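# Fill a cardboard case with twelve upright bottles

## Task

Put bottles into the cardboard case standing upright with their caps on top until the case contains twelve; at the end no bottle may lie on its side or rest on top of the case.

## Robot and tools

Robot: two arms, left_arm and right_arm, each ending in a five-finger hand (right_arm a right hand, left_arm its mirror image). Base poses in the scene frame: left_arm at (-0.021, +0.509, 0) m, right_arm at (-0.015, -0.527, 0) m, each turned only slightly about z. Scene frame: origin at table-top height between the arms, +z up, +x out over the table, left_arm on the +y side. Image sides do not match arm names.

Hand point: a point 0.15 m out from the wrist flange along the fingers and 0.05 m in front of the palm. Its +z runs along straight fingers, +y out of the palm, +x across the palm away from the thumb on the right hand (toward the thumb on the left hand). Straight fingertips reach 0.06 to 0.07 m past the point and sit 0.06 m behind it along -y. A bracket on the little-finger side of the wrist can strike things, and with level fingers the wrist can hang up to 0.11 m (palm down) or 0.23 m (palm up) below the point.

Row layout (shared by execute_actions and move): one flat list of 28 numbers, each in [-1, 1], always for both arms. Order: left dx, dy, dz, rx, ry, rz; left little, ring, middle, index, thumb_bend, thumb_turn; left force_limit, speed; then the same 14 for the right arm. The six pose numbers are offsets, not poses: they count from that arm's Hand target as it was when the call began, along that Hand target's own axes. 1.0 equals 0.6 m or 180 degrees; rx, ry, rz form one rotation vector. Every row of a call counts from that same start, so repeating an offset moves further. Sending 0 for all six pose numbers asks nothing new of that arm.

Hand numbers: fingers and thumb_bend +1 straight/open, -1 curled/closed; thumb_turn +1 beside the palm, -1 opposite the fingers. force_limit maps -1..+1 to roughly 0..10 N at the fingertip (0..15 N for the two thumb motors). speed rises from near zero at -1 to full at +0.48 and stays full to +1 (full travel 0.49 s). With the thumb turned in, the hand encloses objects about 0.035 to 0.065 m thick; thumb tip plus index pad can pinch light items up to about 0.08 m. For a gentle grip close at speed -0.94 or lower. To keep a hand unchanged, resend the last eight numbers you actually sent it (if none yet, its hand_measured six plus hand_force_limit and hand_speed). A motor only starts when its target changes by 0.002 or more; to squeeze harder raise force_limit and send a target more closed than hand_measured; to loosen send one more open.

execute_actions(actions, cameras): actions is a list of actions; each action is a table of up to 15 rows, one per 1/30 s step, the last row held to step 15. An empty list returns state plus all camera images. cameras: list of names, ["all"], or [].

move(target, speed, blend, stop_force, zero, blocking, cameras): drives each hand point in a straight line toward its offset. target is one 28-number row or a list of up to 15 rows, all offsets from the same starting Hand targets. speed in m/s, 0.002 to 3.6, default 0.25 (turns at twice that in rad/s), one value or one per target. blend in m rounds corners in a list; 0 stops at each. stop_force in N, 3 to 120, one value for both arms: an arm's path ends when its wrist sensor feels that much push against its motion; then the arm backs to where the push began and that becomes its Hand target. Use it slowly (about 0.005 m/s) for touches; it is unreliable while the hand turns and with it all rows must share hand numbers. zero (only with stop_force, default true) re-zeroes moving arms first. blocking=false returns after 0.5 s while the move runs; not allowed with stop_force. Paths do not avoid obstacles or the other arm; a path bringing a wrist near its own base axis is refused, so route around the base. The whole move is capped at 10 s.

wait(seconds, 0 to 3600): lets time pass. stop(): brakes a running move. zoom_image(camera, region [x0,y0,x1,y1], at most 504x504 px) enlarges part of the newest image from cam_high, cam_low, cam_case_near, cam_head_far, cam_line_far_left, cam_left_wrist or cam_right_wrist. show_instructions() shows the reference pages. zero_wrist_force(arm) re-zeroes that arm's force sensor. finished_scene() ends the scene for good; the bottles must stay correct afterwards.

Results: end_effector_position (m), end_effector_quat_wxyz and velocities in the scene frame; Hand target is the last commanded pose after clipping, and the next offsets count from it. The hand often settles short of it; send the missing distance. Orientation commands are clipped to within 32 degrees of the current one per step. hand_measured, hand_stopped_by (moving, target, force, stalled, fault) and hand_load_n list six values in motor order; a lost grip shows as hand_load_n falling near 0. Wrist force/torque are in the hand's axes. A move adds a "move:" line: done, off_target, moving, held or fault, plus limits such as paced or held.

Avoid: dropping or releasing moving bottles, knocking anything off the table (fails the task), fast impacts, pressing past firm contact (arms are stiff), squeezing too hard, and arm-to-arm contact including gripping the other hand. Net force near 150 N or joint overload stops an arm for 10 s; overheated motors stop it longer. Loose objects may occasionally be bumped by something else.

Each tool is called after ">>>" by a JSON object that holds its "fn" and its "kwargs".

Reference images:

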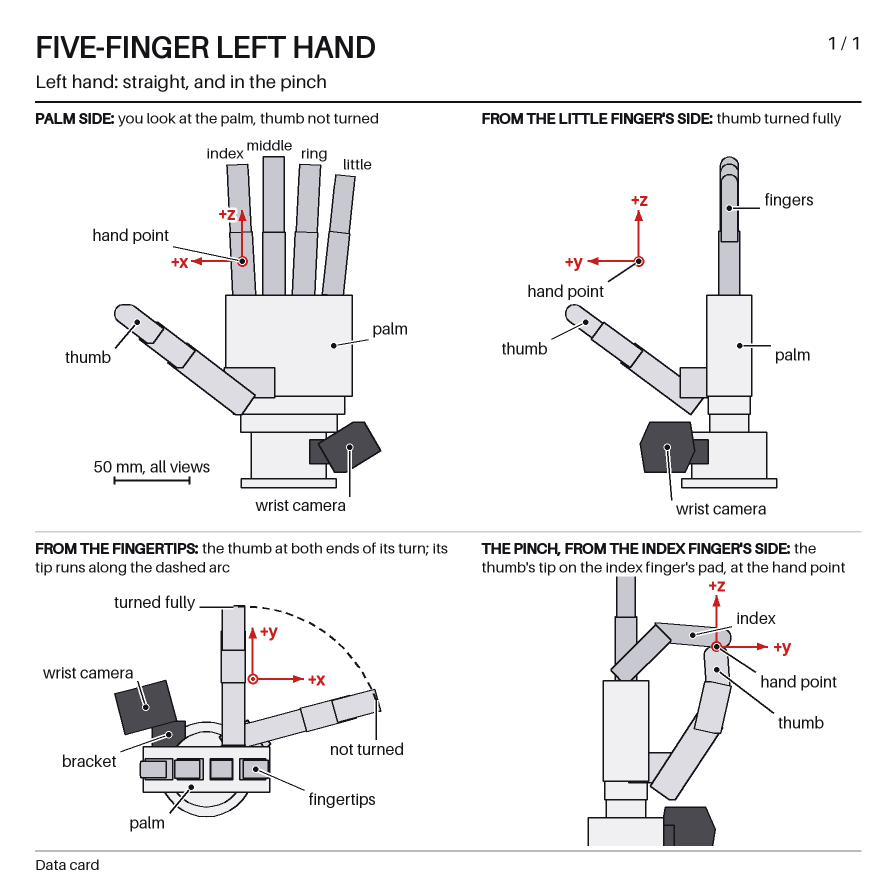

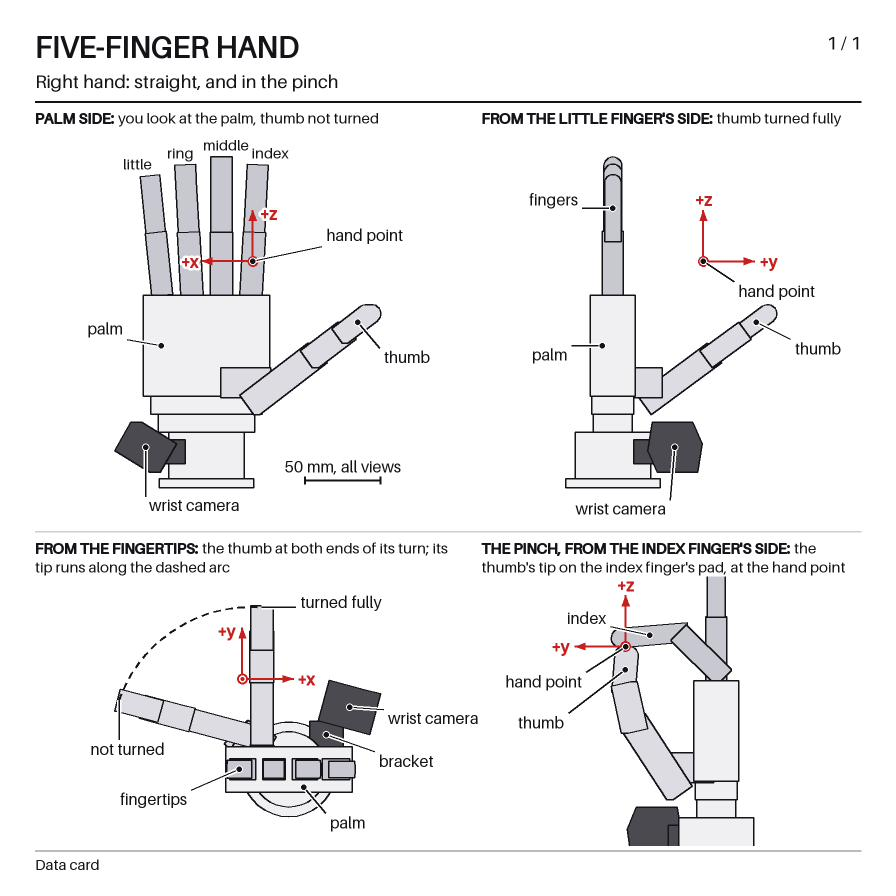

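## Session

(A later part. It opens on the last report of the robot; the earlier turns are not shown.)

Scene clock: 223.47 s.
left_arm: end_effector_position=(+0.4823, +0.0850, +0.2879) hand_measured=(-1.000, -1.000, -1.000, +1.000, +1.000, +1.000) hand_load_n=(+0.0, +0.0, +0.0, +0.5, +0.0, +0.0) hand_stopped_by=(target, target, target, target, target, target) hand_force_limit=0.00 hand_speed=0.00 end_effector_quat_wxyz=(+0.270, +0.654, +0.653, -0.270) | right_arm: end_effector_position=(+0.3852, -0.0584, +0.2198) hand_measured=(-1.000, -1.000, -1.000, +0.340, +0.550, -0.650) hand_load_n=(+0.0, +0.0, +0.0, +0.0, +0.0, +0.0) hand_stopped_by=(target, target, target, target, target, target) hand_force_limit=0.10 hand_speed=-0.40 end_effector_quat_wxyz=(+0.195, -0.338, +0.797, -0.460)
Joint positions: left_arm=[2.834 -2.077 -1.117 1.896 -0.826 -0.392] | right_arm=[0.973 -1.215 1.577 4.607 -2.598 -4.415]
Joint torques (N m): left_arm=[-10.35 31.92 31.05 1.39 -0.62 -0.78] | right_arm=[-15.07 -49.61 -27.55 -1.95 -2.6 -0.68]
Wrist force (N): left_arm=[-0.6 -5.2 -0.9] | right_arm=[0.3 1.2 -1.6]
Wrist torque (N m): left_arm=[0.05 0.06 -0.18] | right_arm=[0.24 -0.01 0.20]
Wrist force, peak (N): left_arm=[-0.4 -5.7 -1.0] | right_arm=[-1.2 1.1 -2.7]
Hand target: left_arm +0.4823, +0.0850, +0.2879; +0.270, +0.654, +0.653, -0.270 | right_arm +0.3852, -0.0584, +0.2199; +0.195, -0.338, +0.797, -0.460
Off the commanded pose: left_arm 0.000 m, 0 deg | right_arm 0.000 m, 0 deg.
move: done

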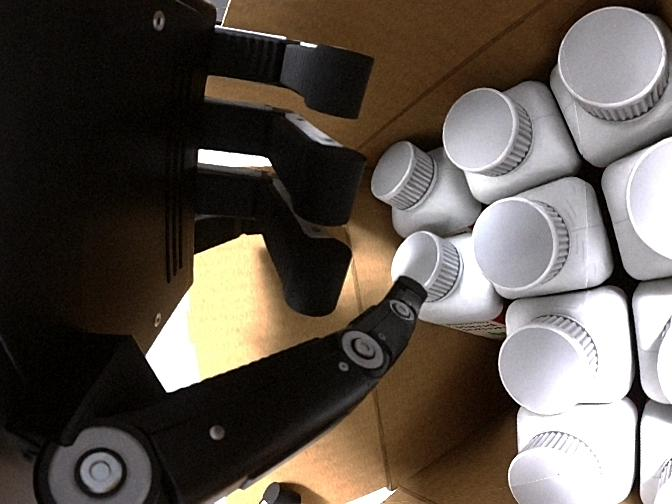

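>>> {"fn": "move", "kwargs": {"target": [0,0,0,0,0,0,-1,-1,-1,1,1,1,0,0,-0.01425,0.03228,0.01077,0,0,0,-1,-1,-1,0.34,0.55,-0.65,0.1,-0.4], "speed": 0.04, "stop_force": 3, "cameras": ["cam_right_wrist"]}}

>>> {"fn": "zoom_image", "kwargs": {"camera": "cam_right_wrist", "region": [320, 130, 560, 370]}}

Scene clock: 225.17 s.
left_arm: end_effector_position=(+0.4823, +0.0850, +0.2879) hand_measured=(-1.000, -1.000, -1.000, +1.000, +1.000, +1.000) hand_load_n=(+0.0, +0.0, +0.0, +0.5, +0.0, +0.0) hand_stopped_by=(target, target, target, target, target, target) hand_force_limit=0.00 hand_speed=0.00 end_effector_quat_wxyz=(+0.270, +0.654, +0.653, -0.270) | right_arm: end_effector_position=(+0.3857, -0.0576, +0.2181) hand_measured=(-1.000, -1.000, -1.000, +0.340, +0.550, -0.650) hand_load_n=(+0.0, +0.0, +0.0, -1.0, +0.0, +0.0) hand_stopped_by=(target, target, target, target, target, target) hand_force_limit=0.10 hand_speed=-0.40 end_effector_quat_wxyz=(+0.195, -0.338, +0.797, -0.460)
Joint positions: left_arm=[2.834 -2.077 -1.117 1.896 -0.826 -0.392] | right_arm=[0.973 -1.212 1.577 4.604 -2.598 -4.414]
Joint torques (N m): left_arm=[-10.28 31.94 30.68 0.28 -0.61 -0.73] | right_arm=[-16.27 -23.09 -16.04 -3.64 -2.72 -2.26]
Wrist force (N): left_arm=[-0.4 -5.0 -0.7] | right_arm=[0.7 1.5 -2.5]
Wrist torque (N m): left_arm=[0.02 0.03 -0.16] | right_arm=[0.23 0.00 0.15]
Wrist force, peak (N): left_arm=[-0.4 -5.3 -1.1] | right_arm=[3.2 -0.1 -4.5]
Hand target: left_arm +0.4823, +0.0850, +0.2879; +0.270, +0.654, +0.653, -0.270 | right_arm +0.3857, -0.0576, +0.2181; +0.195, -0.338, +0.797, -0.460 (not the last commanded pose)
Off the commanded pose: left_arm 0.000 m, 0 deg | right_arm 0.020 m, 0 deg.
move: contact (right_arm)

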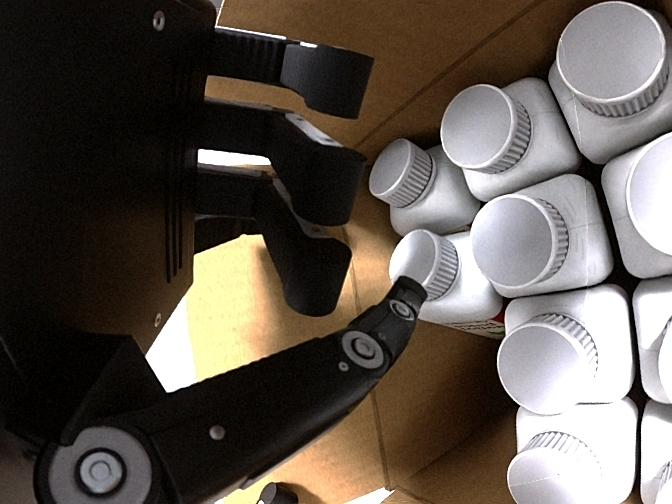

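Scaled by 2.100 from the camera's image (finer frame: 960x720).

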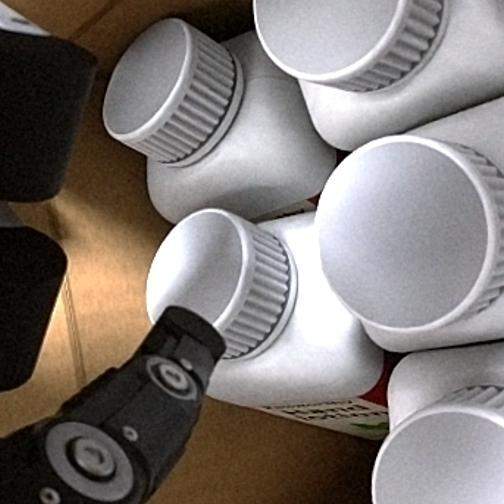

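>>> {"fn": "move", "kwargs": {"target": [0,0,0,0,0,0,-1,-1,-1,1,1,1,0,0,0,0,0,0,0,0,-1,-1,-1,0.08,0.6,-0.65,0.1,-0.5], "speed": 0.04, "cameras": []}}

>>> {"fn": "move", "kwargs": {"target": [0,0,0,0,0,0,-1,-1,-1,1,1,1,0,0,-0.00902,0.03115,0.00605,0,0,0,-1,-1,-1,0.08,0.6,-0.65,0.1,-0.5], "speed": 0.03, "stop_force": 3, "cameras": ["cam_right_wrist"]}}

>>> {"fn": "zoom_image", "kwargs": {"camera": "cam_right_wrist", "region": [320, 130, 560, 370]}}

Scene clock: 226.33 s.
left_arm: end_effector_position=(+0.4823, +0.0850, +0.2879) hand_measured=(-1.000, -1.000, -1.000, +1.000, +1.000, +1.000) hand_load_n=(+0.0, +0.0, +0.0, +0.5, +0.0, +0.0) hand_stopped_by=(target, target, target, target, target, target) hand_force_limit=0.00 hand_speed=0.00 end_effector_quat_wxyz=(+0.270, +0.654, +0.653, -0.270) | right_arm: end_effector_position=(+0.3857, -0.0576, +0.2181) hand_measured=(-1.000, -1.000, -1.000, +0.080, +0.600, -0.650) hand_load_n=(+0.0, +0.0, +0.0, +0.0, +0.0, +0.0) hand_stopped_by=(target, target, target, target, target, target) hand_force_limit=0.10 hand_speed=-0.50 end_effector_quat_wxyz=(+0.195, -0.338, +0.797, -0.460)
Joint positions: left_arm=[2.834 -2.077 -1.117 1.896 -0.826 -0.392] | right_arm=[0.973 -1.212 1.577 4.604 -2.598 -4.414]
Joint torques (N m): left_arm=[-10.45 31.95 30.65 -0.87 -0.51 -0.71] | right_arm=[-12.85 -24.37 -12.89 -3.5 -2.24 -2.03]
Wrist force (N): left_arm=[-0.3 -5.3 -1.0] | right_arm=[-0.2 0.7 -1.7]
Wrist torque (N m): left_arm=[0.05 -0.01 -0.16] | right_arm=[0.19 0.06 0.12]
Wrist force, peak (N): left_arm=[-0.3 -5.6 -0.8] | right_arm=[0.2 1.7 -3.0]
Hand target: left_arm +0.4823, +0.0850, +0.2879; +0.270, +0.654, +0.653, -0.270 | right_arm +0.3857, -0.0576, +0.2181; +0.195, -0.338, +0.797, -0.460
Off the commanded pose: left_arm 0.000 m, 0 deg | right_arm 0.000 m, 0 deg.
move: done

Scene clock: 228.33 s.
left_arm: end_effector_position=(+0.4823, +0.0850, +0.2879) hand_measured=(-1.000, -1.000, -1.000, +1.000, +1.000, +1.000) hand_load_n=(+0.0, +0.0, +0.0, +0.0, +0.0, +0.0) hand_stopped_by=(target, target, target, target, target, target) hand_force_limit=0.00 hand_speed=0.00 end_effector_quat_wxyz=(+0.270, +0.654, +0.653, -0.270) | right_arm: end_effector_position=(+0.3850, -0.0494, +0.2001) hand_measured=(-1.000, -1.000, -1.000, +0.080, +0.600, -0.650) hand_load_n=(+0.0, +0.0, +0.0, +0.0, +0.0, +0.0) hand_stopped_by=(target, target, target, target, target, target) hand_force_limit=0.10 hand_speed=-0.50 end_effector_quat_wxyz=(+0.195, -0.338, +0.797, -0.460)
Joint positions: left_arm=[2.834 -2.077 -1.117 1.896 -0.826 -0.392] | right_arm=[0.982 -1.18 1.578 4.585 -2.596 -4.398]
Joint torques (N m): left_arm=[-10.59 32.03 29.94 -2.78 -0.41 -0.75] | right_arm=[-12.56 -49.46 -30.68 -0.84 -2.42 -2.03]
Wrist force (N): left_arm=[-0.2 -5.5 -1.0] | right_arm=[-0.2 0.6 -1.5]
Wrist torque (N m): left_arm=[0.03 -0.01 -0.15] | right_arm=[0.16 0.05 0.04]
Wrist force, peak (N): left_arm=[-0.4 -5.7 -1.0] | right_arm=[0.0 0.4 -2.1]
Hand target: left_arm +0.4823, +0.0850, +0.2879; +0.270, +0.654, +0.653, -0.270 | right_arm +0.3850, -0.0494, +0.2001; +0.195, -0.338, +0.797, -0.460
Off the commanded pose: left_arm 0.000 m, 0 deg | right_arm 0.000 m, 0 deg.
move: done

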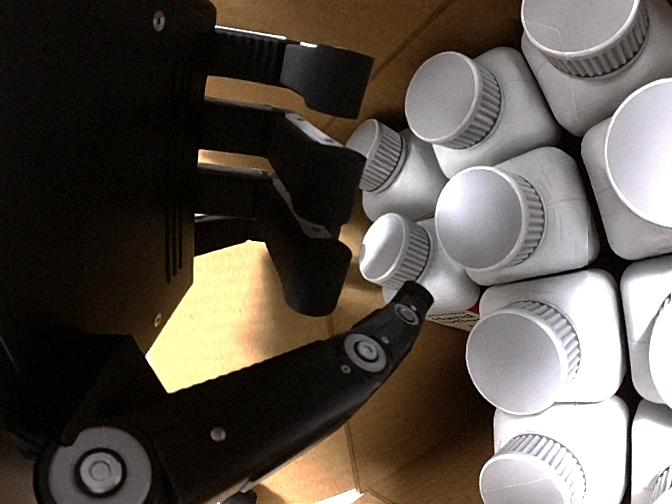

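Scaled by 2.100 from the camera's image (finer frame: 960x720).

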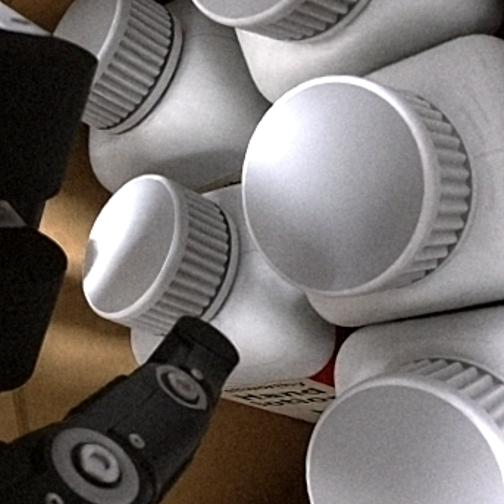

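>>> {"fn": "move", "kwargs": {"target": [0,0,0,0,0,0,-1,-1,-1,1,1,1,0,0,-0.00116,0.02033,0.01312,0,0,0,-1,-1,-1,0.08,0.6,-0.65,0.1,-0.5], "speed": 0.02, "stop_force": 3, "cameras": ["cam_right_wrist"]}}

>>> {"fn": "zoom_image", "kwargs": {"camera": "cam_right_wrist", "region": [320, 130, 560, 370]}}

Scene clock: 230.60 s.
left_arm: end_effector_position=(+0.4823, +0.0850, +0.2879) hand_measured=(-1.000, -1.000, -1.000, +1.000, +1.000, +1.000) hand_load_n=(+0.0, +0.0, +0.5, +0.0, +0.0, +0.0) hand_stopped_by=(target, target, target, target, target, target) hand_force_limit=0.00 hand_speed=0.00 end_effector_quat_wxyz=(+0.270, +0.654, +0.653, -0.270) | right_arm: end_effector_position=(+0.3860, -0.0494, +0.1856) hand_measured=(-1.000, -1.000, -1.000, +0.080, +0.600, -0.650) hand_load_n=(+0.0, +0.0, +0.0, +0.0, +0.0, +0.0) hand_stopped_by=(target, target, target, target, target, target) hand_force_limit=0.10 hand_speed=-0.50 end_effector_quat_wxyz=(+0.195, -0.338, +0.797, -0.460)
Joint positions: left_arm=[2.834 -2.077 -1.117 1.896 -0.826 -0.392] | right_arm=[0.98 -1.165 1.597 4.549 -2.597 -4.401]
Joint torques (N m): left_arm=[-10.74 32.11 29.26 -3.46 -0.44 -0.67] | right_arm=[-9.49 -50.7 -29.39 -0.76 -2.32 -0.61]
Wrist force (N): left_arm=[-0.3 -5.4 -0.7] | right_arm=[0.0 0.7 -1.7]
Wrist torque (N m): left_arm=[0.01 0.01 -0.16] | right_arm=[0.18 0.02 0.17]
Wrist force, peak (N): left_arm=[-0.4 -5.7 -0.9] | right_arm=[-0.4 0.5 -2.0]
Hand target: left_arm +0.4823, +0.0850, +0.2879; +0.270, +0.654, +0.653, -0.270 | right_arm +0.3860, -0.0494, +0.1856; +0.195, -0.338, +0.797, -0.460
Off the commanded pose: left_arm 0.000 m, 0 deg | right_arm 0.000 m, 0 deg.
move: done

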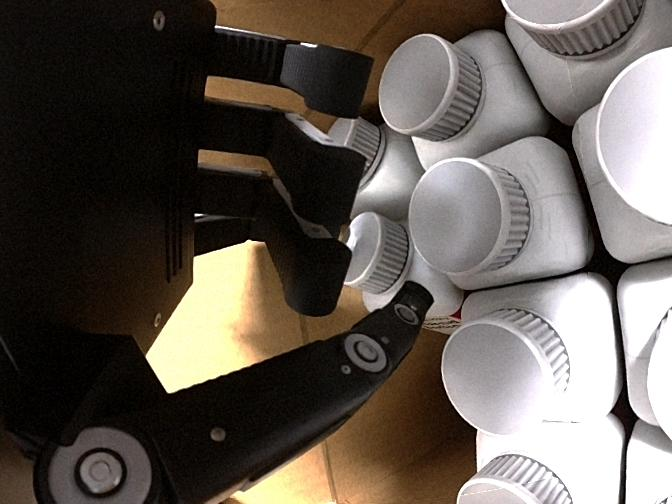

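Scaled by 2.100 from the camera's image (finer frame: 960x720).

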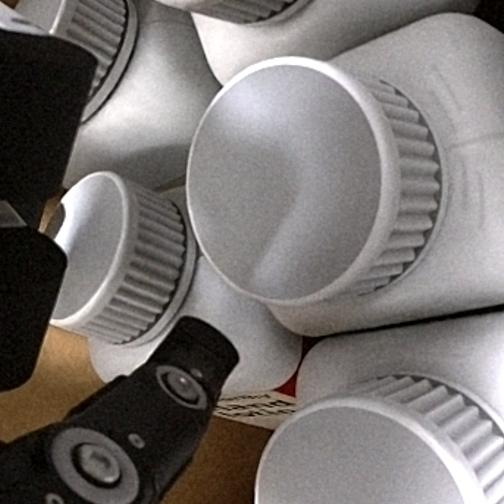

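>>> {"fn": "move", "kwargs": {"target": [0,0,0,0,0,0,-1,-1,-1,1,1,1,0,0,0,0,0,0,0,0,-1,-1,-1,-0.15,0.42,-0.65,-0.5,-0.9], "speed": 0.02, "cameras": ["cam_right_wrist"]}}

Scene clock: 232.27 s.
left_arm: end_effector_position=(+0.4823, +0.0850, +0.2879) hand_measured=(-1.000, -1.000, -1.000, +1.000, +1.000, +1.000) hand_load_n=(+0.0, +0.0, +0.0, +0.0, +0.0, +0.0) hand_stopped_by=(target, target, target, target, target, target) hand_force_limit=0.00 hand_speed=0.00 end_effector_quat_wxyz=(+0.270, +0.654, +0.653, -0.270) | right_arm: end_effector_position=(+0.3860, -0.0494, +0.1856) hand_measured=(-1.000, -1.000, -1.000, -0.150, +0.420, -0.650) hand_load_n=(+0.0, +0.0, +0.0, +0.0, +0.0, +0.0) hand_stopped_by=(target, target, target, target, target, target) hand_force_limit=-0.50 hand_speed=-0.90 end_effector_quat_wxyz=(+0.195, -0.338, +0.797, -0.460)
Joint positions: left_arm=[2.834 -2.077 -1.117 1.896 -0.826 -0.392] | right_arm=[0.98 -1.165 1.597 4.549 -2.597 -4.401]
Joint torques (N m): left_arm=[-10.78 31.98 28.9 -3.31 -0.29 -0.64] | right_arm=[-1.53 -51.15 -29.18 -0.82 -1.41 2.27]
Wrist force (N): left_arm=[-0.5 -5.3 -0.9] | right_arm=[-0.3 0.4 -1.7]
Wrist torque (N m): left_arm=[0.04 0.04 -0.17] | right_arm=[0.14 0.07 0.14]
Wrist force, peak (N): left_arm=[-0.3 -5.7 -0.9] | right_arm=[-0.2 0.8 -2.0]
Hand target: left_arm +0.4823, +0.0850, +0.2879; +0.270, +0.654, +0.653, -0.270 | right_arm +0.3860, -0.0494, +0.1856; +0.195, -0.338, +0.797, -0.460
Off the commanded pose: left_arm 0.000 m, 0 deg | right_arm 0.000 m, 0 deg.
move: done

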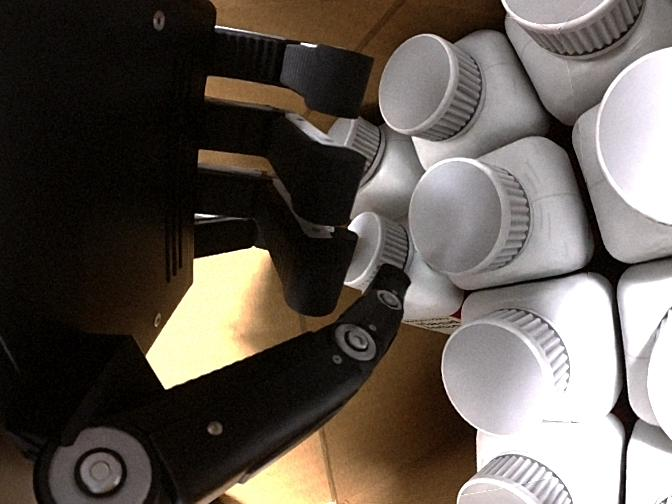

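>>> {"fn": "move", "kwargs": {"target": [0,0,0,0,0,0,-1,-1,-1,1,1,1,0,0,0,0,0,0,0,0,-1,-1,-1,0.08,0.58,-0.65,-0.5,-0.5], "speed": 0.02, "cameras": []}}

>>> {"fn": "move", "kwargs": {"target": [0,0,0,0,0,0,-1,-1,-1,1,1,1,0,0,0,0.00794,0.00458,0,0,0,-1,-1,-1,0.08,0.58,-0.65,-0.5,-0.5], "speed": 0.01, "stop_force": 3, "cameras": ["cam_right_wrist"]}}

Scene clock: 233.10 s.
left_arm: end_effector_position=(+0.4823, +0.0850, +0.2879) hand_measured=(-1.000, -1.000, -1.000, +1.000, +1.000, +1.000) hand_load_n=(+0.0, +0.0, +0.0, +0.5, +0.0, +0.0) hand_stopped_by=(target, target, target, target, target, target) hand_force_limit=0.00 hand_speed=0.00 end_effector_quat_wxyz=(+0.270, +0.654, +0.653, -0.270) | right_arm: end_effector_position=(+0.3860, -0.0494, +0.1856) hand_measured=(-1.000, -1.000, -1.000, +0.080, +0.580, -0.650) hand_load_n=(+0.0, +0.0, +0.0, +0.0, +0.0, +0.0) hand_stopped_by=(target, target, target, target, target, target) hand_force_limit=-0.50 hand_speed=-0.50 end_effector_quat_wxyz=(+0.195, -0.338, +0.797, -0.460)
Joint positions: left_arm=[2.834 -2.077 -1.117 1.896 -0.826 -0.392] | right_arm=[0.98 -1.165 1.597 4.549 -2.597 -4.401]
Joint torques (N m): left_arm=[-10.58 31.88 28.51 -3.38 -0.27 -0.71] | right_arm=[2.82 -50.89 -28.85 -1.07 -0.47 2.82]
Wrist force (N): left_arm=[-0.3 -5.2 -0.9] | right_arm=[-0.3 0.7 -1.5]
Wrist torque (N m): left_arm=[0.05 0.00 -0.17] | right_arm=[0.18 0.06 0.15]
Wrist force, peak (N): left_arm=[-0.2 -5.6 -0.9] | right_arm=[-0.4 0.8 -1.9]
Hand target: left_arm +0.4823, +0.0850, +0.2879; +0.270, +0.654, +0.653, -0.270 | right_arm +0.3860, -0.0494, +0.1856; +0.195, -0.338, +0.797, -0.460
Off the commanded pose: left_arm 0.000 m, 0 deg | right_arm 0.000 m, 0 deg.
move: done

Scene clock: 234.43 s.
left_arm: end_effector_position=(+0.4823, +0.0850, +0.2879) hand_measured=(-1.000, -1.000, -1.000, +1.000, +1.000, +1.000) hand_load_n=(+0.0, +0.0, +0.0, +0.0, +0.0, +0.0) hand_stopped_by=(target, target, target, target, target, target) hand_force_limit=0.00 hand_speed=0.00 end_effector_quat_wxyz=(+0.270, +0.654, +0.653, -0.270) | right_arm: end_effector_position=(+0.3860, -0.0494, +0.1833) hand_measured=(-1.000, -1.000, -1.000, +0.080, +0.580, -0.650) hand_load_n=(+0.0, +0.0, +0.0, +0.0, +0.0, +0.0) hand_stopped_by=(target, target, target, target, target, target) hand_force_limit=-0.50 hand_speed=-0.50 end_effector_quat_wxyz=(+0.196, -0.338, +0.797, -0.460)
Joint positions: left_arm=[2.834 -2.077 -1.117 1.896 -0.826 -0.392] | right_arm=[0.98 -1.163 1.6 4.543 -2.597 -4.401]
Joint torques (N m): left_arm=[-10.78 32.39 28.35 -3.52 -0.15 -0.65] | right_arm=[6.21 -49.97 -28.81 -1.81 -0.7 2.45]
Wrist force (N): left_arm=[-0.4 -5.5 -0.7] | right_arm=[-0.3 -2.0 -2.5]
Wrist torque (N m): left_arm=[0.00 0.02 -0.16] | right_arm=[0.12 0.05 0.15]
Wrist force, peak (N): left_arm=[-0.3 -5.6 -1.0] | right_arm=[-0.7 -5.0 -3.7]
Hand target: left_arm +0.4823, +0.0850, +0.2879; +0.270, +0.654, +0.653, -0.270 | right_arm +0.3860, -0.0494, +0.1833; +0.196, -0.338, +0.797, -0.460 (not the last commanded pose)
Off the commanded pose: left_arm 0.000 m, 0 deg | right_arm 0.003 m, 0 deg.
move: contact (right_arm)

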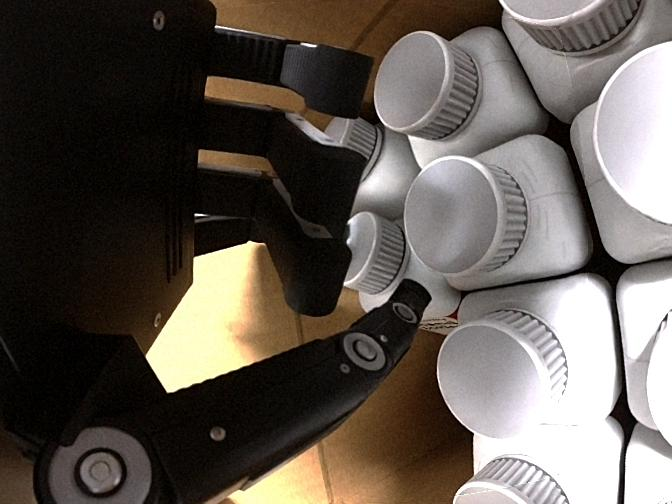

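>>> {"fn": "move", "kwargs": {"target": [0,0,0,0,0,0,-1,-1,-1,1,1,1,0,0,0,-0.08227,-0.0475,0,0,0,-1,-1,-1,0.08,0.58,-0.65,-0.5,-0.5], "speed": 0.06, "cameras": ["cam_right_wrist"]}}

Scene clock: 238.10 s.
left_arm: end_effector_position=(+0.4823, +0.0850, +0.2879) hand_measured=(-1.000, -1.000, -1.000, +1.000, +1.000, +1.000) hand_load_n=(+0.0, +0.0, +0.0, +0.5, +0.5, +0.0) hand_stopped_by=(target, target, target, target, target, target) hand_force_limit=0.00 hand_speed=0.00 end_effector_quat_wxyz=(+0.270, +0.654, +0.653, -0.270) | right_arm: end_effector_position=(+0.3860, -0.0494, +0.2404) hand_measured=(-1.000, -1.000, -1.000, +0.080, +0.580, -0.650) hand_load_n=(+0.0, +0.0, +0.0, +0.0, +0.0, +0.0) hand_stopped_by=(target, target, target, target, target, target) hand_force_limit=-0.50 hand_speed=-0.50 end_effector_quat_wxyz=(+0.196, -0.338, +0.797, -0.460)
Joint positions: left_arm=[2.834 -2.077 -1.117 1.896 -0.826 -0.392] | right_arm=[0.98 -1.212 1.514 4.678 -2.597 -4.401]
Joint torques (N m): left_arm=[-11 31.78 27.44 -3.5 -0.04 -0.68] | right_arm=[6.06 -26.85 -13.43 -3.59 -1.14 2.52]
Wrist force (N): left_arm=[-0.2 -5.4 -0.9] | right_arm=[0.0 1.0 -1.7]
Wrist torque (N m): left_arm=[0.03 -0.01 -0.16] | right_arm=[0.25 0.01 0.18]
Wrist force, peak (N): left_arm=[-0.3 -5.7 -1.1] | right_arm=[-0.2 -2.2 -3.0]
Hand target: left_arm +0.4823, +0.0850, +0.2879; +0.270, +0.654, +0.653, -0.270 | right_arm +0.3860, -0.0494, +0.2403; +0.196, -0.338, +0.797, -0.460
Off the commanded pose: left_arm 0.000 m, 0 deg | right_arm 0.000 m, 0 deg.
move: done

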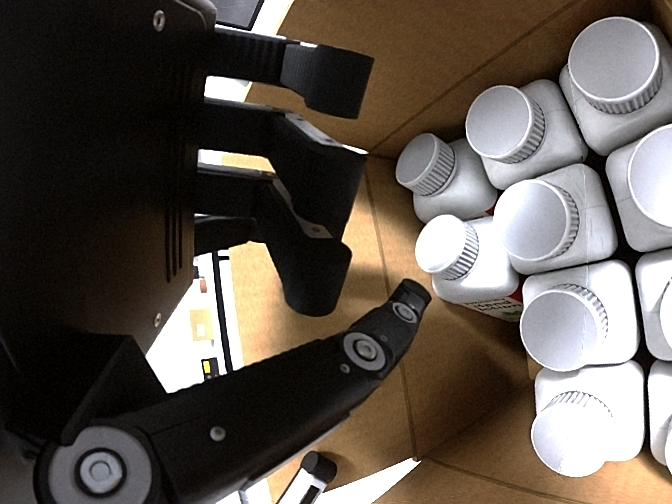

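>>> {"fn": "move", "kwargs": {"target": [[0,0,0,0,0,0,-1,-1,-1,1,1,1,0,0,-0.02425,0.02595,-0.04495,0,0,0,-1,-1,-1,0,0,-0.65,-0.5,-0.3],[0,0,0,0,0,0,-1,-1,-1,1,1,1,0,0,-0.02425,0.08368,-0.01162,0,0,0,-1,-1,-1,0,0,-0.65,-0.5,-0.3]], "speed": 0.06, "cameras": ["cam_right_wrist", "cam_high"]}}

>>> {"fn": "zoom_image", "kwargs": {"camera": "cam_right_wrist", "region": [320, 100, 600, 380]}}

Scene clock: 240.00 s.
left_arm: end_effector_position=(+0.4823, +0.0850, +0.2879) hand_measured=(-1.000, -1.000, -1.000, +1.000, +1.000, +1.000) hand_load_n=(+0.0, +0.0, +0.0, +0.0, +0.0, +0.0) hand_stopped_by=(target, target, target, target, target, target) hand_force_limit=0.00 hand_speed=0.00 end_effector_quat_wxyz=(+0.270, +0.654, +0.653, -0.270) | right_arm: end_effector_position=(+0.3737, -0.0173, +0.2001) hand_measured=(-1.000, -1.000, -1.000, +0.000, +0.000, -0.650) hand_load_n=(+0.0, +0.0, +0.5, +0.0, +0.0, +0.0) hand_stopped_by=(target, target, target, target, target, target) hand_force_limit=-0.50 hand_speed=-0.30 end_effector_quat_wxyz=(+0.195, -0.338, +0.797, -0.460)
Joint positions: left_arm=[2.834 -2.077 -1.117 1.896 -0.826 -0.392] | right_arm=[1.025 -1.124 1.477 4.696 -2.583 -4.32]
Joint torques (N m): left_arm=[-10.67 31.72 27.25 -3.44 0.06 -0.68] | right_arm=[-14.76 -53.56 -29.77 -0.59 -2.54 -2.07]
Wrist force (N): left_arm=[-0.3 -5.6 -0.8] | right_arm=[0.1 0.6 -1.5]
Wrist torque (N m): left_arm=[-0.01 0.00 -0.15] | right_arm=[0.17 0.01 0.17]
Wrist force, peak (N): left_arm=[-0.3 -5.7 -0.9] | right_arm=[-0.3 1.6 -2.1]
Hand target: left_arm +0.4823, +0.0850, +0.2879; +0.270, +0.654, +0.653, -0.270 | right_arm +0.3737, -0.0173, +0.2003; +0.196, -0.338, +0.797, -0.460
Off the commanded pose: left_arm 0.000 m, 0 deg | right_arm 0.000 m, 0 deg.
move: done
Images, in order (width x height): cam_high 896x504, cam_right_wrist 672x504.

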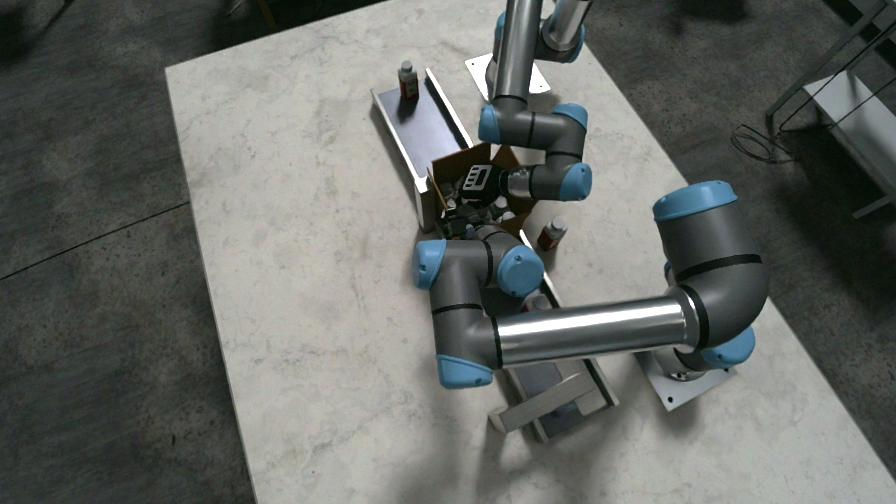

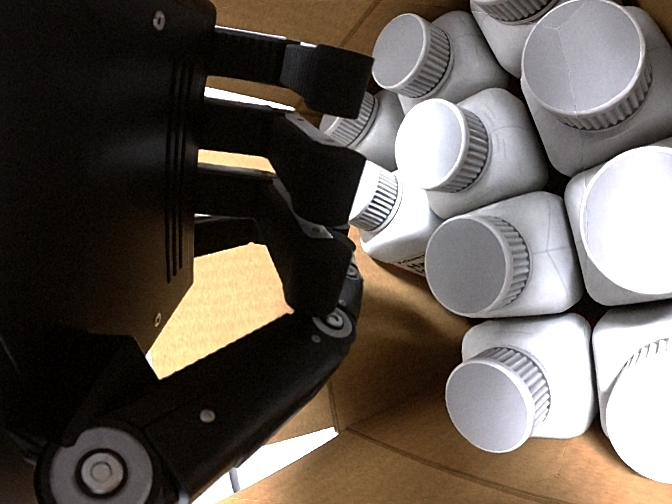

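Scaled by 1.800 from the camera's image (finer frame: 960x720).

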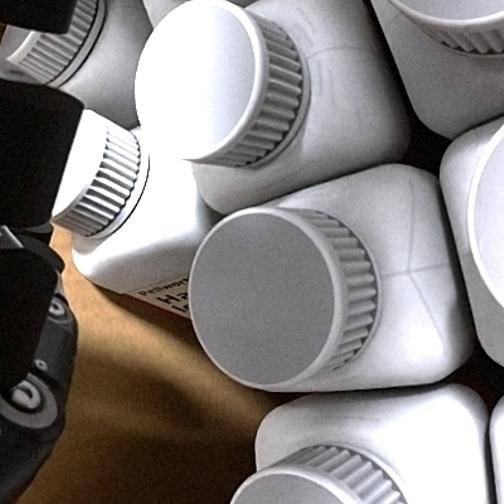

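>>> {"fn": "move", "kwargs": {"target": [0,0,0,0,0,0,-1,-1,-1,1,1,1,0,0,0,0.03464,0.02,0,0,0,-1,-1,-1,0,0,-0.65,-0.5,-0.3], "speed": 0.012, "stop_force": 3, "cameras": ["cam_right_wrist"]}}

>>> {"fn": "zoom_image", "kwargs": {"camera": "cam_right_wrist", "region": [320, 100, 600, 380]}}

Scene clock: 243.43 s.
left_arm: end_effector_position=(+0.4823, +0.0850, +0.2879) hand_measured=(-1.000, -1.000, -1.000, +1.000, +1.000, +1.000) hand_load_n=(+0.0, +0.0, +0.0, +0.5, +0.0, +0.0) hand_stopped_by=(target, target, target, target, target, target) hand_force_limit=0.00 hand_speed=0.00 end_effector_quat_wxyz=(+0.270, +0.654, +0.653, -0.270) | right_arm: end_effector_position=(+0.3737, -0.0173, +0.1763) hand_measured=(-1.000, -1.000, -1.000, +0.000, +0.000, -0.650) hand_load_n=(+0.0, +0.0, +0.0, +0.0, +0.0, +0.0) hand_stopped_by=(target, target, target, target, target, target) hand_force_limit=-0.50 hand_speed=-0.30 end_effector_quat_wxyz=(+0.196, -0.338, +0.797, -0.460)
Joint positions: left_arm=[2.834 -2.077 -1.117 1.896 -0.826 -0.392] | right_arm=[1.025 -1.103 1.511 4.641 -2.583 -4.32]
Joint torques (N m): left_arm=[-10.88 31.67 26.13 -3.35 0.17 -0.66] | right_arm=[-14.03 -53.52 -29.52 -0.77 -1.84 -1.92]
Wrist force (N): left_arm=[-0.5 -5.6 -0.8] | right_arm=[-0.4 0.8 -1.7]
Wrist torque (N m): left_arm=[-0.01 0.03 -0.16] | right_arm=[0.21 0.08 0.15]
Wrist force, peak (N): left_arm=[-0.4 -5.7 -0.8] | right_arm=[-0.3 1.3 -1.9]
Hand target: left_arm +0.4823, +0.0850, +0.2879; +0.270, +0.654, +0.653, -0.270 | right_arm +0.3737, -0.0173, +0.1763; +0.196, -0.338, +0.797, -0.460
Off the commanded pose: left_arm 0.000 m, 0 deg | right_arm 0.000 m, 0 deg.
move: done

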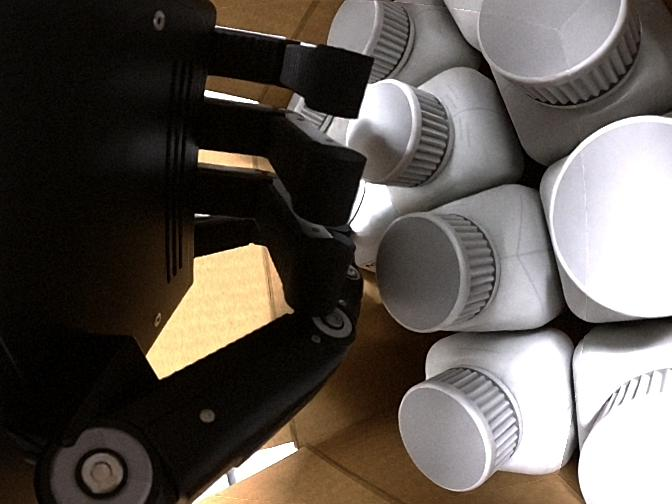

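Scaled by 1.800 from the camera's image (finer frame: 960x720).

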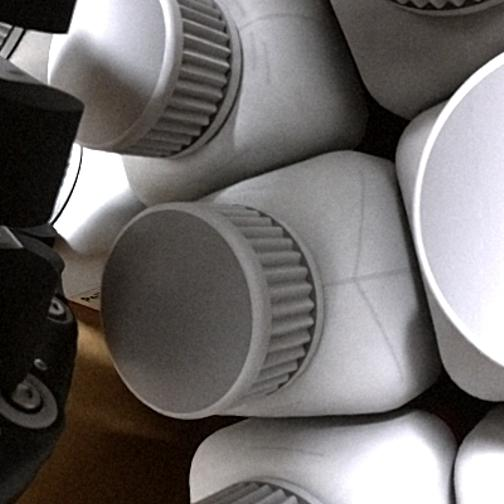

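>>> {"fn": "move", "kwargs": {"target": [0,0,0,0,0,0,-1,-1,-1,1,1,1,0,0,0,0.00866,0.005,0,0,0,-1,-1,-1,0,0,-0.65,-0.5,-0.3], "speed": 0.01, "stop_force": 3, "cameras": ["cam_right_wrist"]}}

Scene clock: 245.13 s.
left_arm: end_effector_position=(+0.4823, +0.0850, +0.2879) hand_measured=(-1.000, -1.000, -1.000, +1.000, +1.000, +1.000) hand_load_n=(+0.0, +0.0, +0.0, +0.0, -0.5, +0.0) hand_stopped_by=(target, target, target, target, target, target) hand_force_limit=0.00 hand_speed=0.00 end_effector_quat_wxyz=(+0.270, +0.654, +0.653, -0.270) | right_arm: end_effector_position=(+0.3737, -0.0173, +0.1723) hand_measured=(-1.000, -1.000, -1.000, +0.000, +0.000, -0.650) hand_load_n=(+0.0, +0.0, +0.0, -1.0, +0.0, +0.0) hand_stopped_by=(target, target, target, target, target, target) hand_force_limit=-0.50 hand_speed=-0.30 end_effector_quat_wxyz=(+0.196, -0.338, +0.797, -0.460)
Joint positions: left_arm=[2.834 -2.077 -1.117 1.896 -0.826 -0.392] | right_arm=[1.025 -1.099 1.516 4.632 -2.583 -4.32]
Joint torques (N m): left_arm=[-11.32 31.75 25.8 -3.36 0.32 -0.58] | right_arm=[-14.26 -52.01 -29.13 -1.15 -1.62 -1.05]
Wrist force (N): left_arm=[-0.5 -5.4 -0.9] | right_arm=[-0.7 -0.4 -3.3]
Wrist torque (N m): left_arm=[0.04 0.03 -0.17] | right_arm=[0.19 0.07 0.15]
Wrist force, peak (N): left_arm=[-0.4 -5.7 -0.8] | right_arm=[-0.9 -2.4 -4.5]
Hand target: left_arm +0.4823, +0.0850, +0.2879; +0.270, +0.654, +0.653, -0.270 | right_arm +0.3738, -0.0173, +0.1723; +0.196, -0.338, +0.797, -0.460 (not the last commanded pose)
Off the commanded pose: left_arm 0.000 m, 0 deg | right_arm 0.002 m, 0 deg.
move: contact (right_arm)

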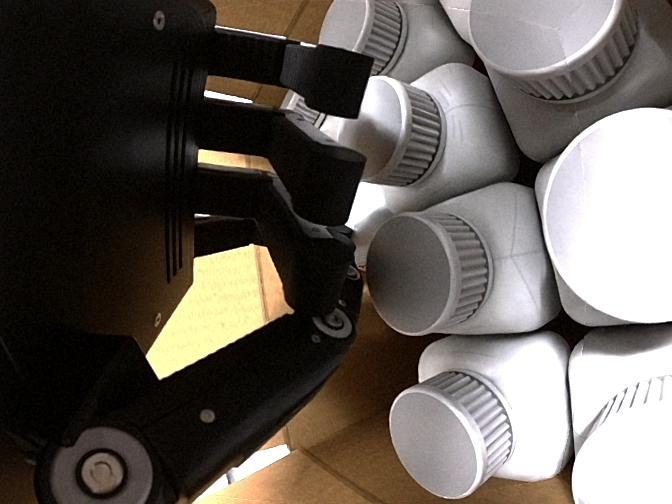

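>>> {"fn": "move", "kwargs": {"target": [0,0,0,0,0,0,-1,-1,-1,1,1,1,0,0,-0.012,0.01083,-0.00711,0,0,0,-1,-1,-1,0,0,-0.65,-0.5,-0.3], "speed": 0.02, "cameras": ["cam_right_wrist"]}}

Scene clock: 246.27 s.
left_arm: end_effector_position=(+0.4823, +0.0850, +0.2879) hand_measured=(-1.000, -1.000, -1.000, +1.000, +1.000, +1.000) hand_load_n=(+0.0, +0.0, +0.0, +0.0, +0.0, +0.0) hand_stopped_by=(target, target, target, target, target, target) hand_force_limit=0.00 hand_speed=0.00 end_effector_quat_wxyz=(+0.270, +0.654, +0.653, -0.270) | right_arm: end_effector_position=(+0.3737, -0.0071, +0.1687) hand_measured=(-1.000, -1.000, -1.000, +0.000, +0.000, -0.650) hand_load_n=(+0.0, +0.0, +0.0, +0.0, -0.5, +0.0) hand_stopped_by=(target, target, target, target, target, target) hand_force_limit=-0.50 hand_speed=-0.30 end_effector_quat_wxyz=(+0.196, -0.338, +0.797, -0.460) end_effector_velocity=(+0.000, -0.001, -0.001) end_effector_angular_velocity=(+0.000, +0.000, +0.000)
Joint positions: left_arm=[2.834 -2.077 -1.117 1.896 -0.826 -0.392] | right_arm=[1.033 -1.075 1.486 4.651 -2.581 -4.305]
Joint velocities: left_arm=[within noise] | right_arm=[0 -0.002 0.005 -0.003 0 0]
Joint torques (N m): left_arm=[-10.75 31.9 25.4 -3.44 0.38 -0.57] | right_arm=[-0.41 -54.58 -13.05 -3.07 -0.2 -0.26]
Wrist force (N): left_arm=[-0.3 -5.7 -0.8] | right_arm=[-0.3 -0.4 -1.8]
Wrist torque (N m): left_arm=[-0.02 0.01 -0.15] | right_arm=[0.12 0.05 0.03]
Wrist force, peak (N): left_arm=[-0.1 -5.8 -0.9] | right_arm=[-0.6 -1.7 -3.4]
Hand target: left_arm +0.4823, +0.0850, +0.2879; +0.270, +0.654, +0.653, -0.270 | right_arm +0.3738, -0.0073, +0.1688; +0.196, -0.338, +0.797, -0.460
Off the commanded pose: left_arm 0.000 m, 0 deg | right_arm 0.000 m, 0 deg.
move: done

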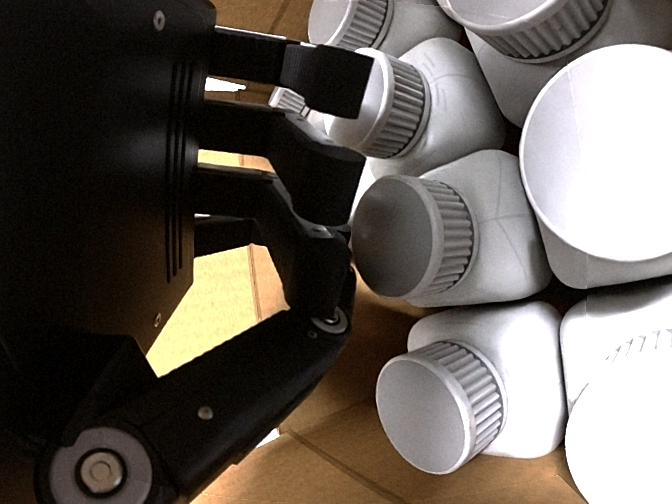

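>>> {"fn": "move", "kwargs": {"target": [[0,0,0,0,0,0,-1,-1,-1,1,1,1,0,0,0,-0.33197,-0.19167,0,0,0,-1,-1,-1,0,0,-0.65,-0.5,-0.3],[0,0,0,0,0,0,-1,-1,-1,1,1,1,0,0,0.1019,-0.36103,-0.212,-0.3162,-0.1277,-0.2213,-1,-1,1,1,1,-0.65,-0.5,0]], "speed": [0.15, 0.3], "cameras": ["cam_case_near", "cam_right_wrist", "cam_head_far"]}}

Scene clock: 253.60 s.
left_arm: end_effector_position=(+0.4823, +0.0850, +0.2879) hand_measured=(-1.000, -1.000, -1.000, +1.000, +1.000, +1.000) hand_load_n=(+0.0, +0.0, +0.0, +0.0, +0.0, +0.0) hand_stopped_by=(target, target, target, target, target, target) hand_force_limit=0.00 hand_speed=0.00 end_effector_quat_wxyz=(+0.270, +0.654, +0.653, -0.270) | right_arm: end_effector_position=(+0.3298, -0.0501, +0.4199) hand_measured=(-1.000, -1.000, +1.000, +1.000, +1.000, -0.650) hand_load_n=(+0.0, +0.0, +0.0, +0.0, +0.0, +0.0) hand_stopped_by=(target, target, target, target, target, target) hand_force_limit=-0.50 hand_speed=0.00 end_effector_quat_wxyz=(+0.000, +0.707, -0.707, +0.000)
Joint positions: left_arm=[2.834 -2.077 -1.117 1.896 -0.826 -0.392] | right_arm=[0.629 -1.316 1.069 4.959 -1.571 -5.672]
Joint torques (N m): left_arm=[-10.7 31.72 23.82 -3.32 0.75 -0.59] | right_arm=[12.2 -45.11 -14.51 -1.21 1.61 -2.06]
Wrist force (N): left_arm=[-0.3 -5.5 -0.8] | right_arm=[-0.1 2.6 -3.3]
Wrist torque (N m): left_arm=[0.01 0.00 -0.16] | right_arm=[0.14 0.15 0.22]
Wrist force, peak (N): left_arm=[-0.3 -5.7 -0.8] | right_arm=[-0.4 2.4 -3.6]
Hand target: left_arm +0.4823, +0.0850, +0.2879; +0.270, +0.654, +0.653, -0.270 | right_arm +0.3298, -0.0501, +0.4199; +0.000, +0.707, -0.707, +0.000
Off the commanded pose: left_arm 0.000 m, 0 deg | right_arm 0.000 m, 0 deg.
move: done
Images, in order (width x height): cam_case_near 896x504, cam_head_far 896x504, cam_right_wrist 672x504.

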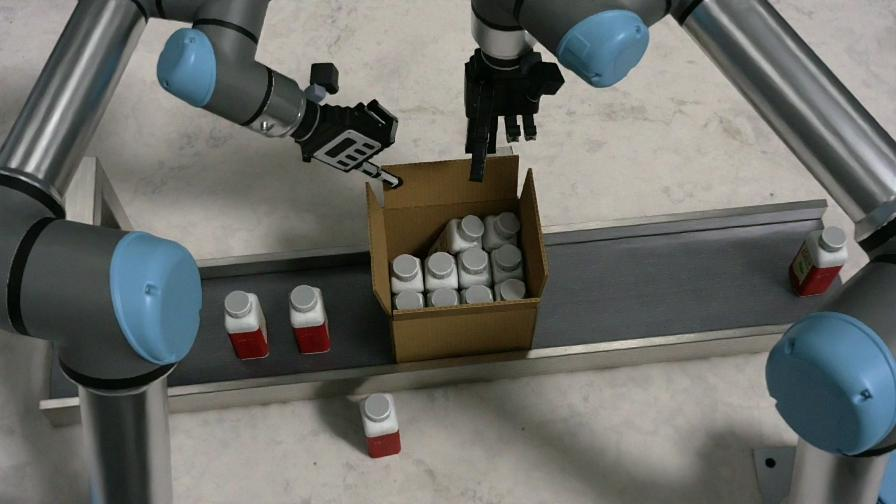

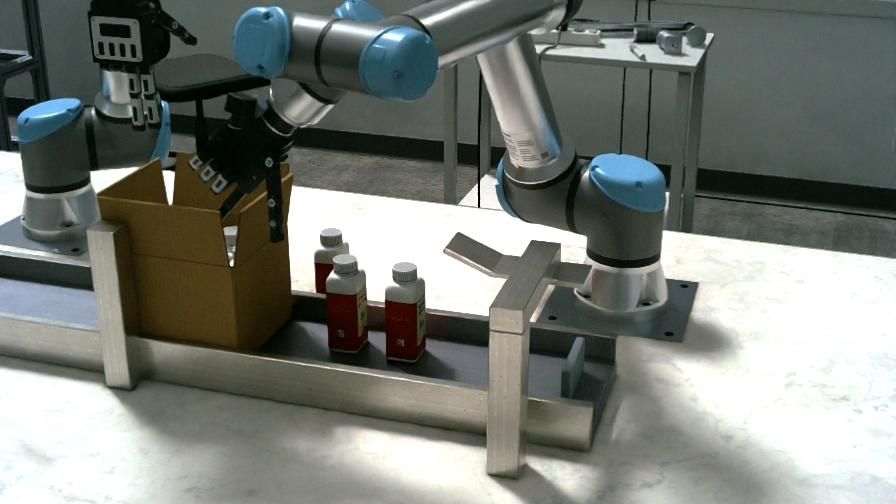

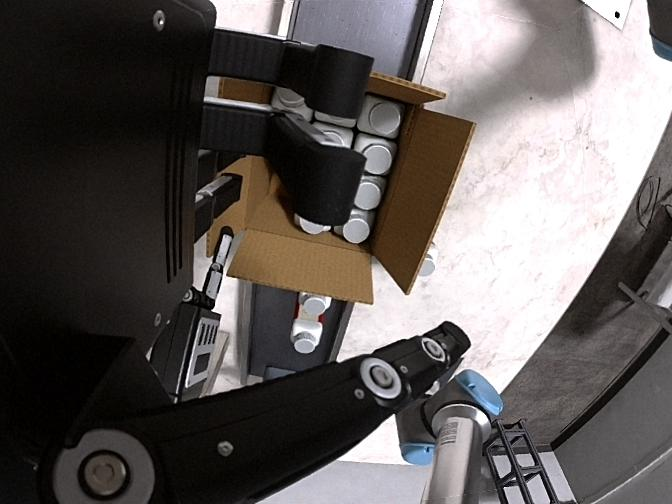

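>>> {"fn": "zoom_image", "kwargs": {"camera": "cam_head_far", "region": [60, 0, 260, 220]}}

>>> {"fn": "zoom_image", "kwargs": {"camera": "cam_case_near", "region": [400, 20, 600, 240]}}

Scaled by 2.291 from the camera's image (finer frame: 1280x720).

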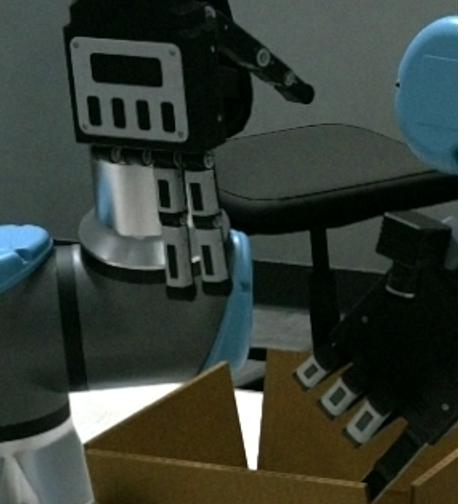

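Scaled by 2.291 from the camera's image (finer frame: 1280x720).

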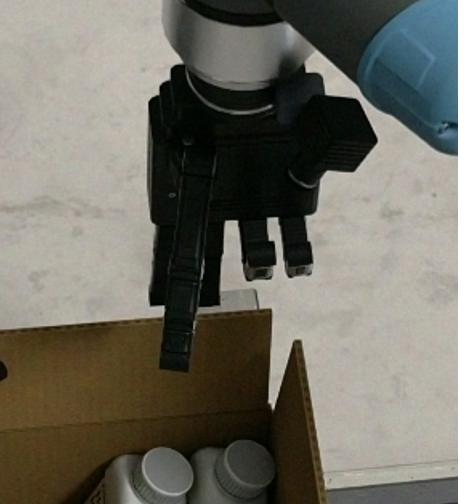

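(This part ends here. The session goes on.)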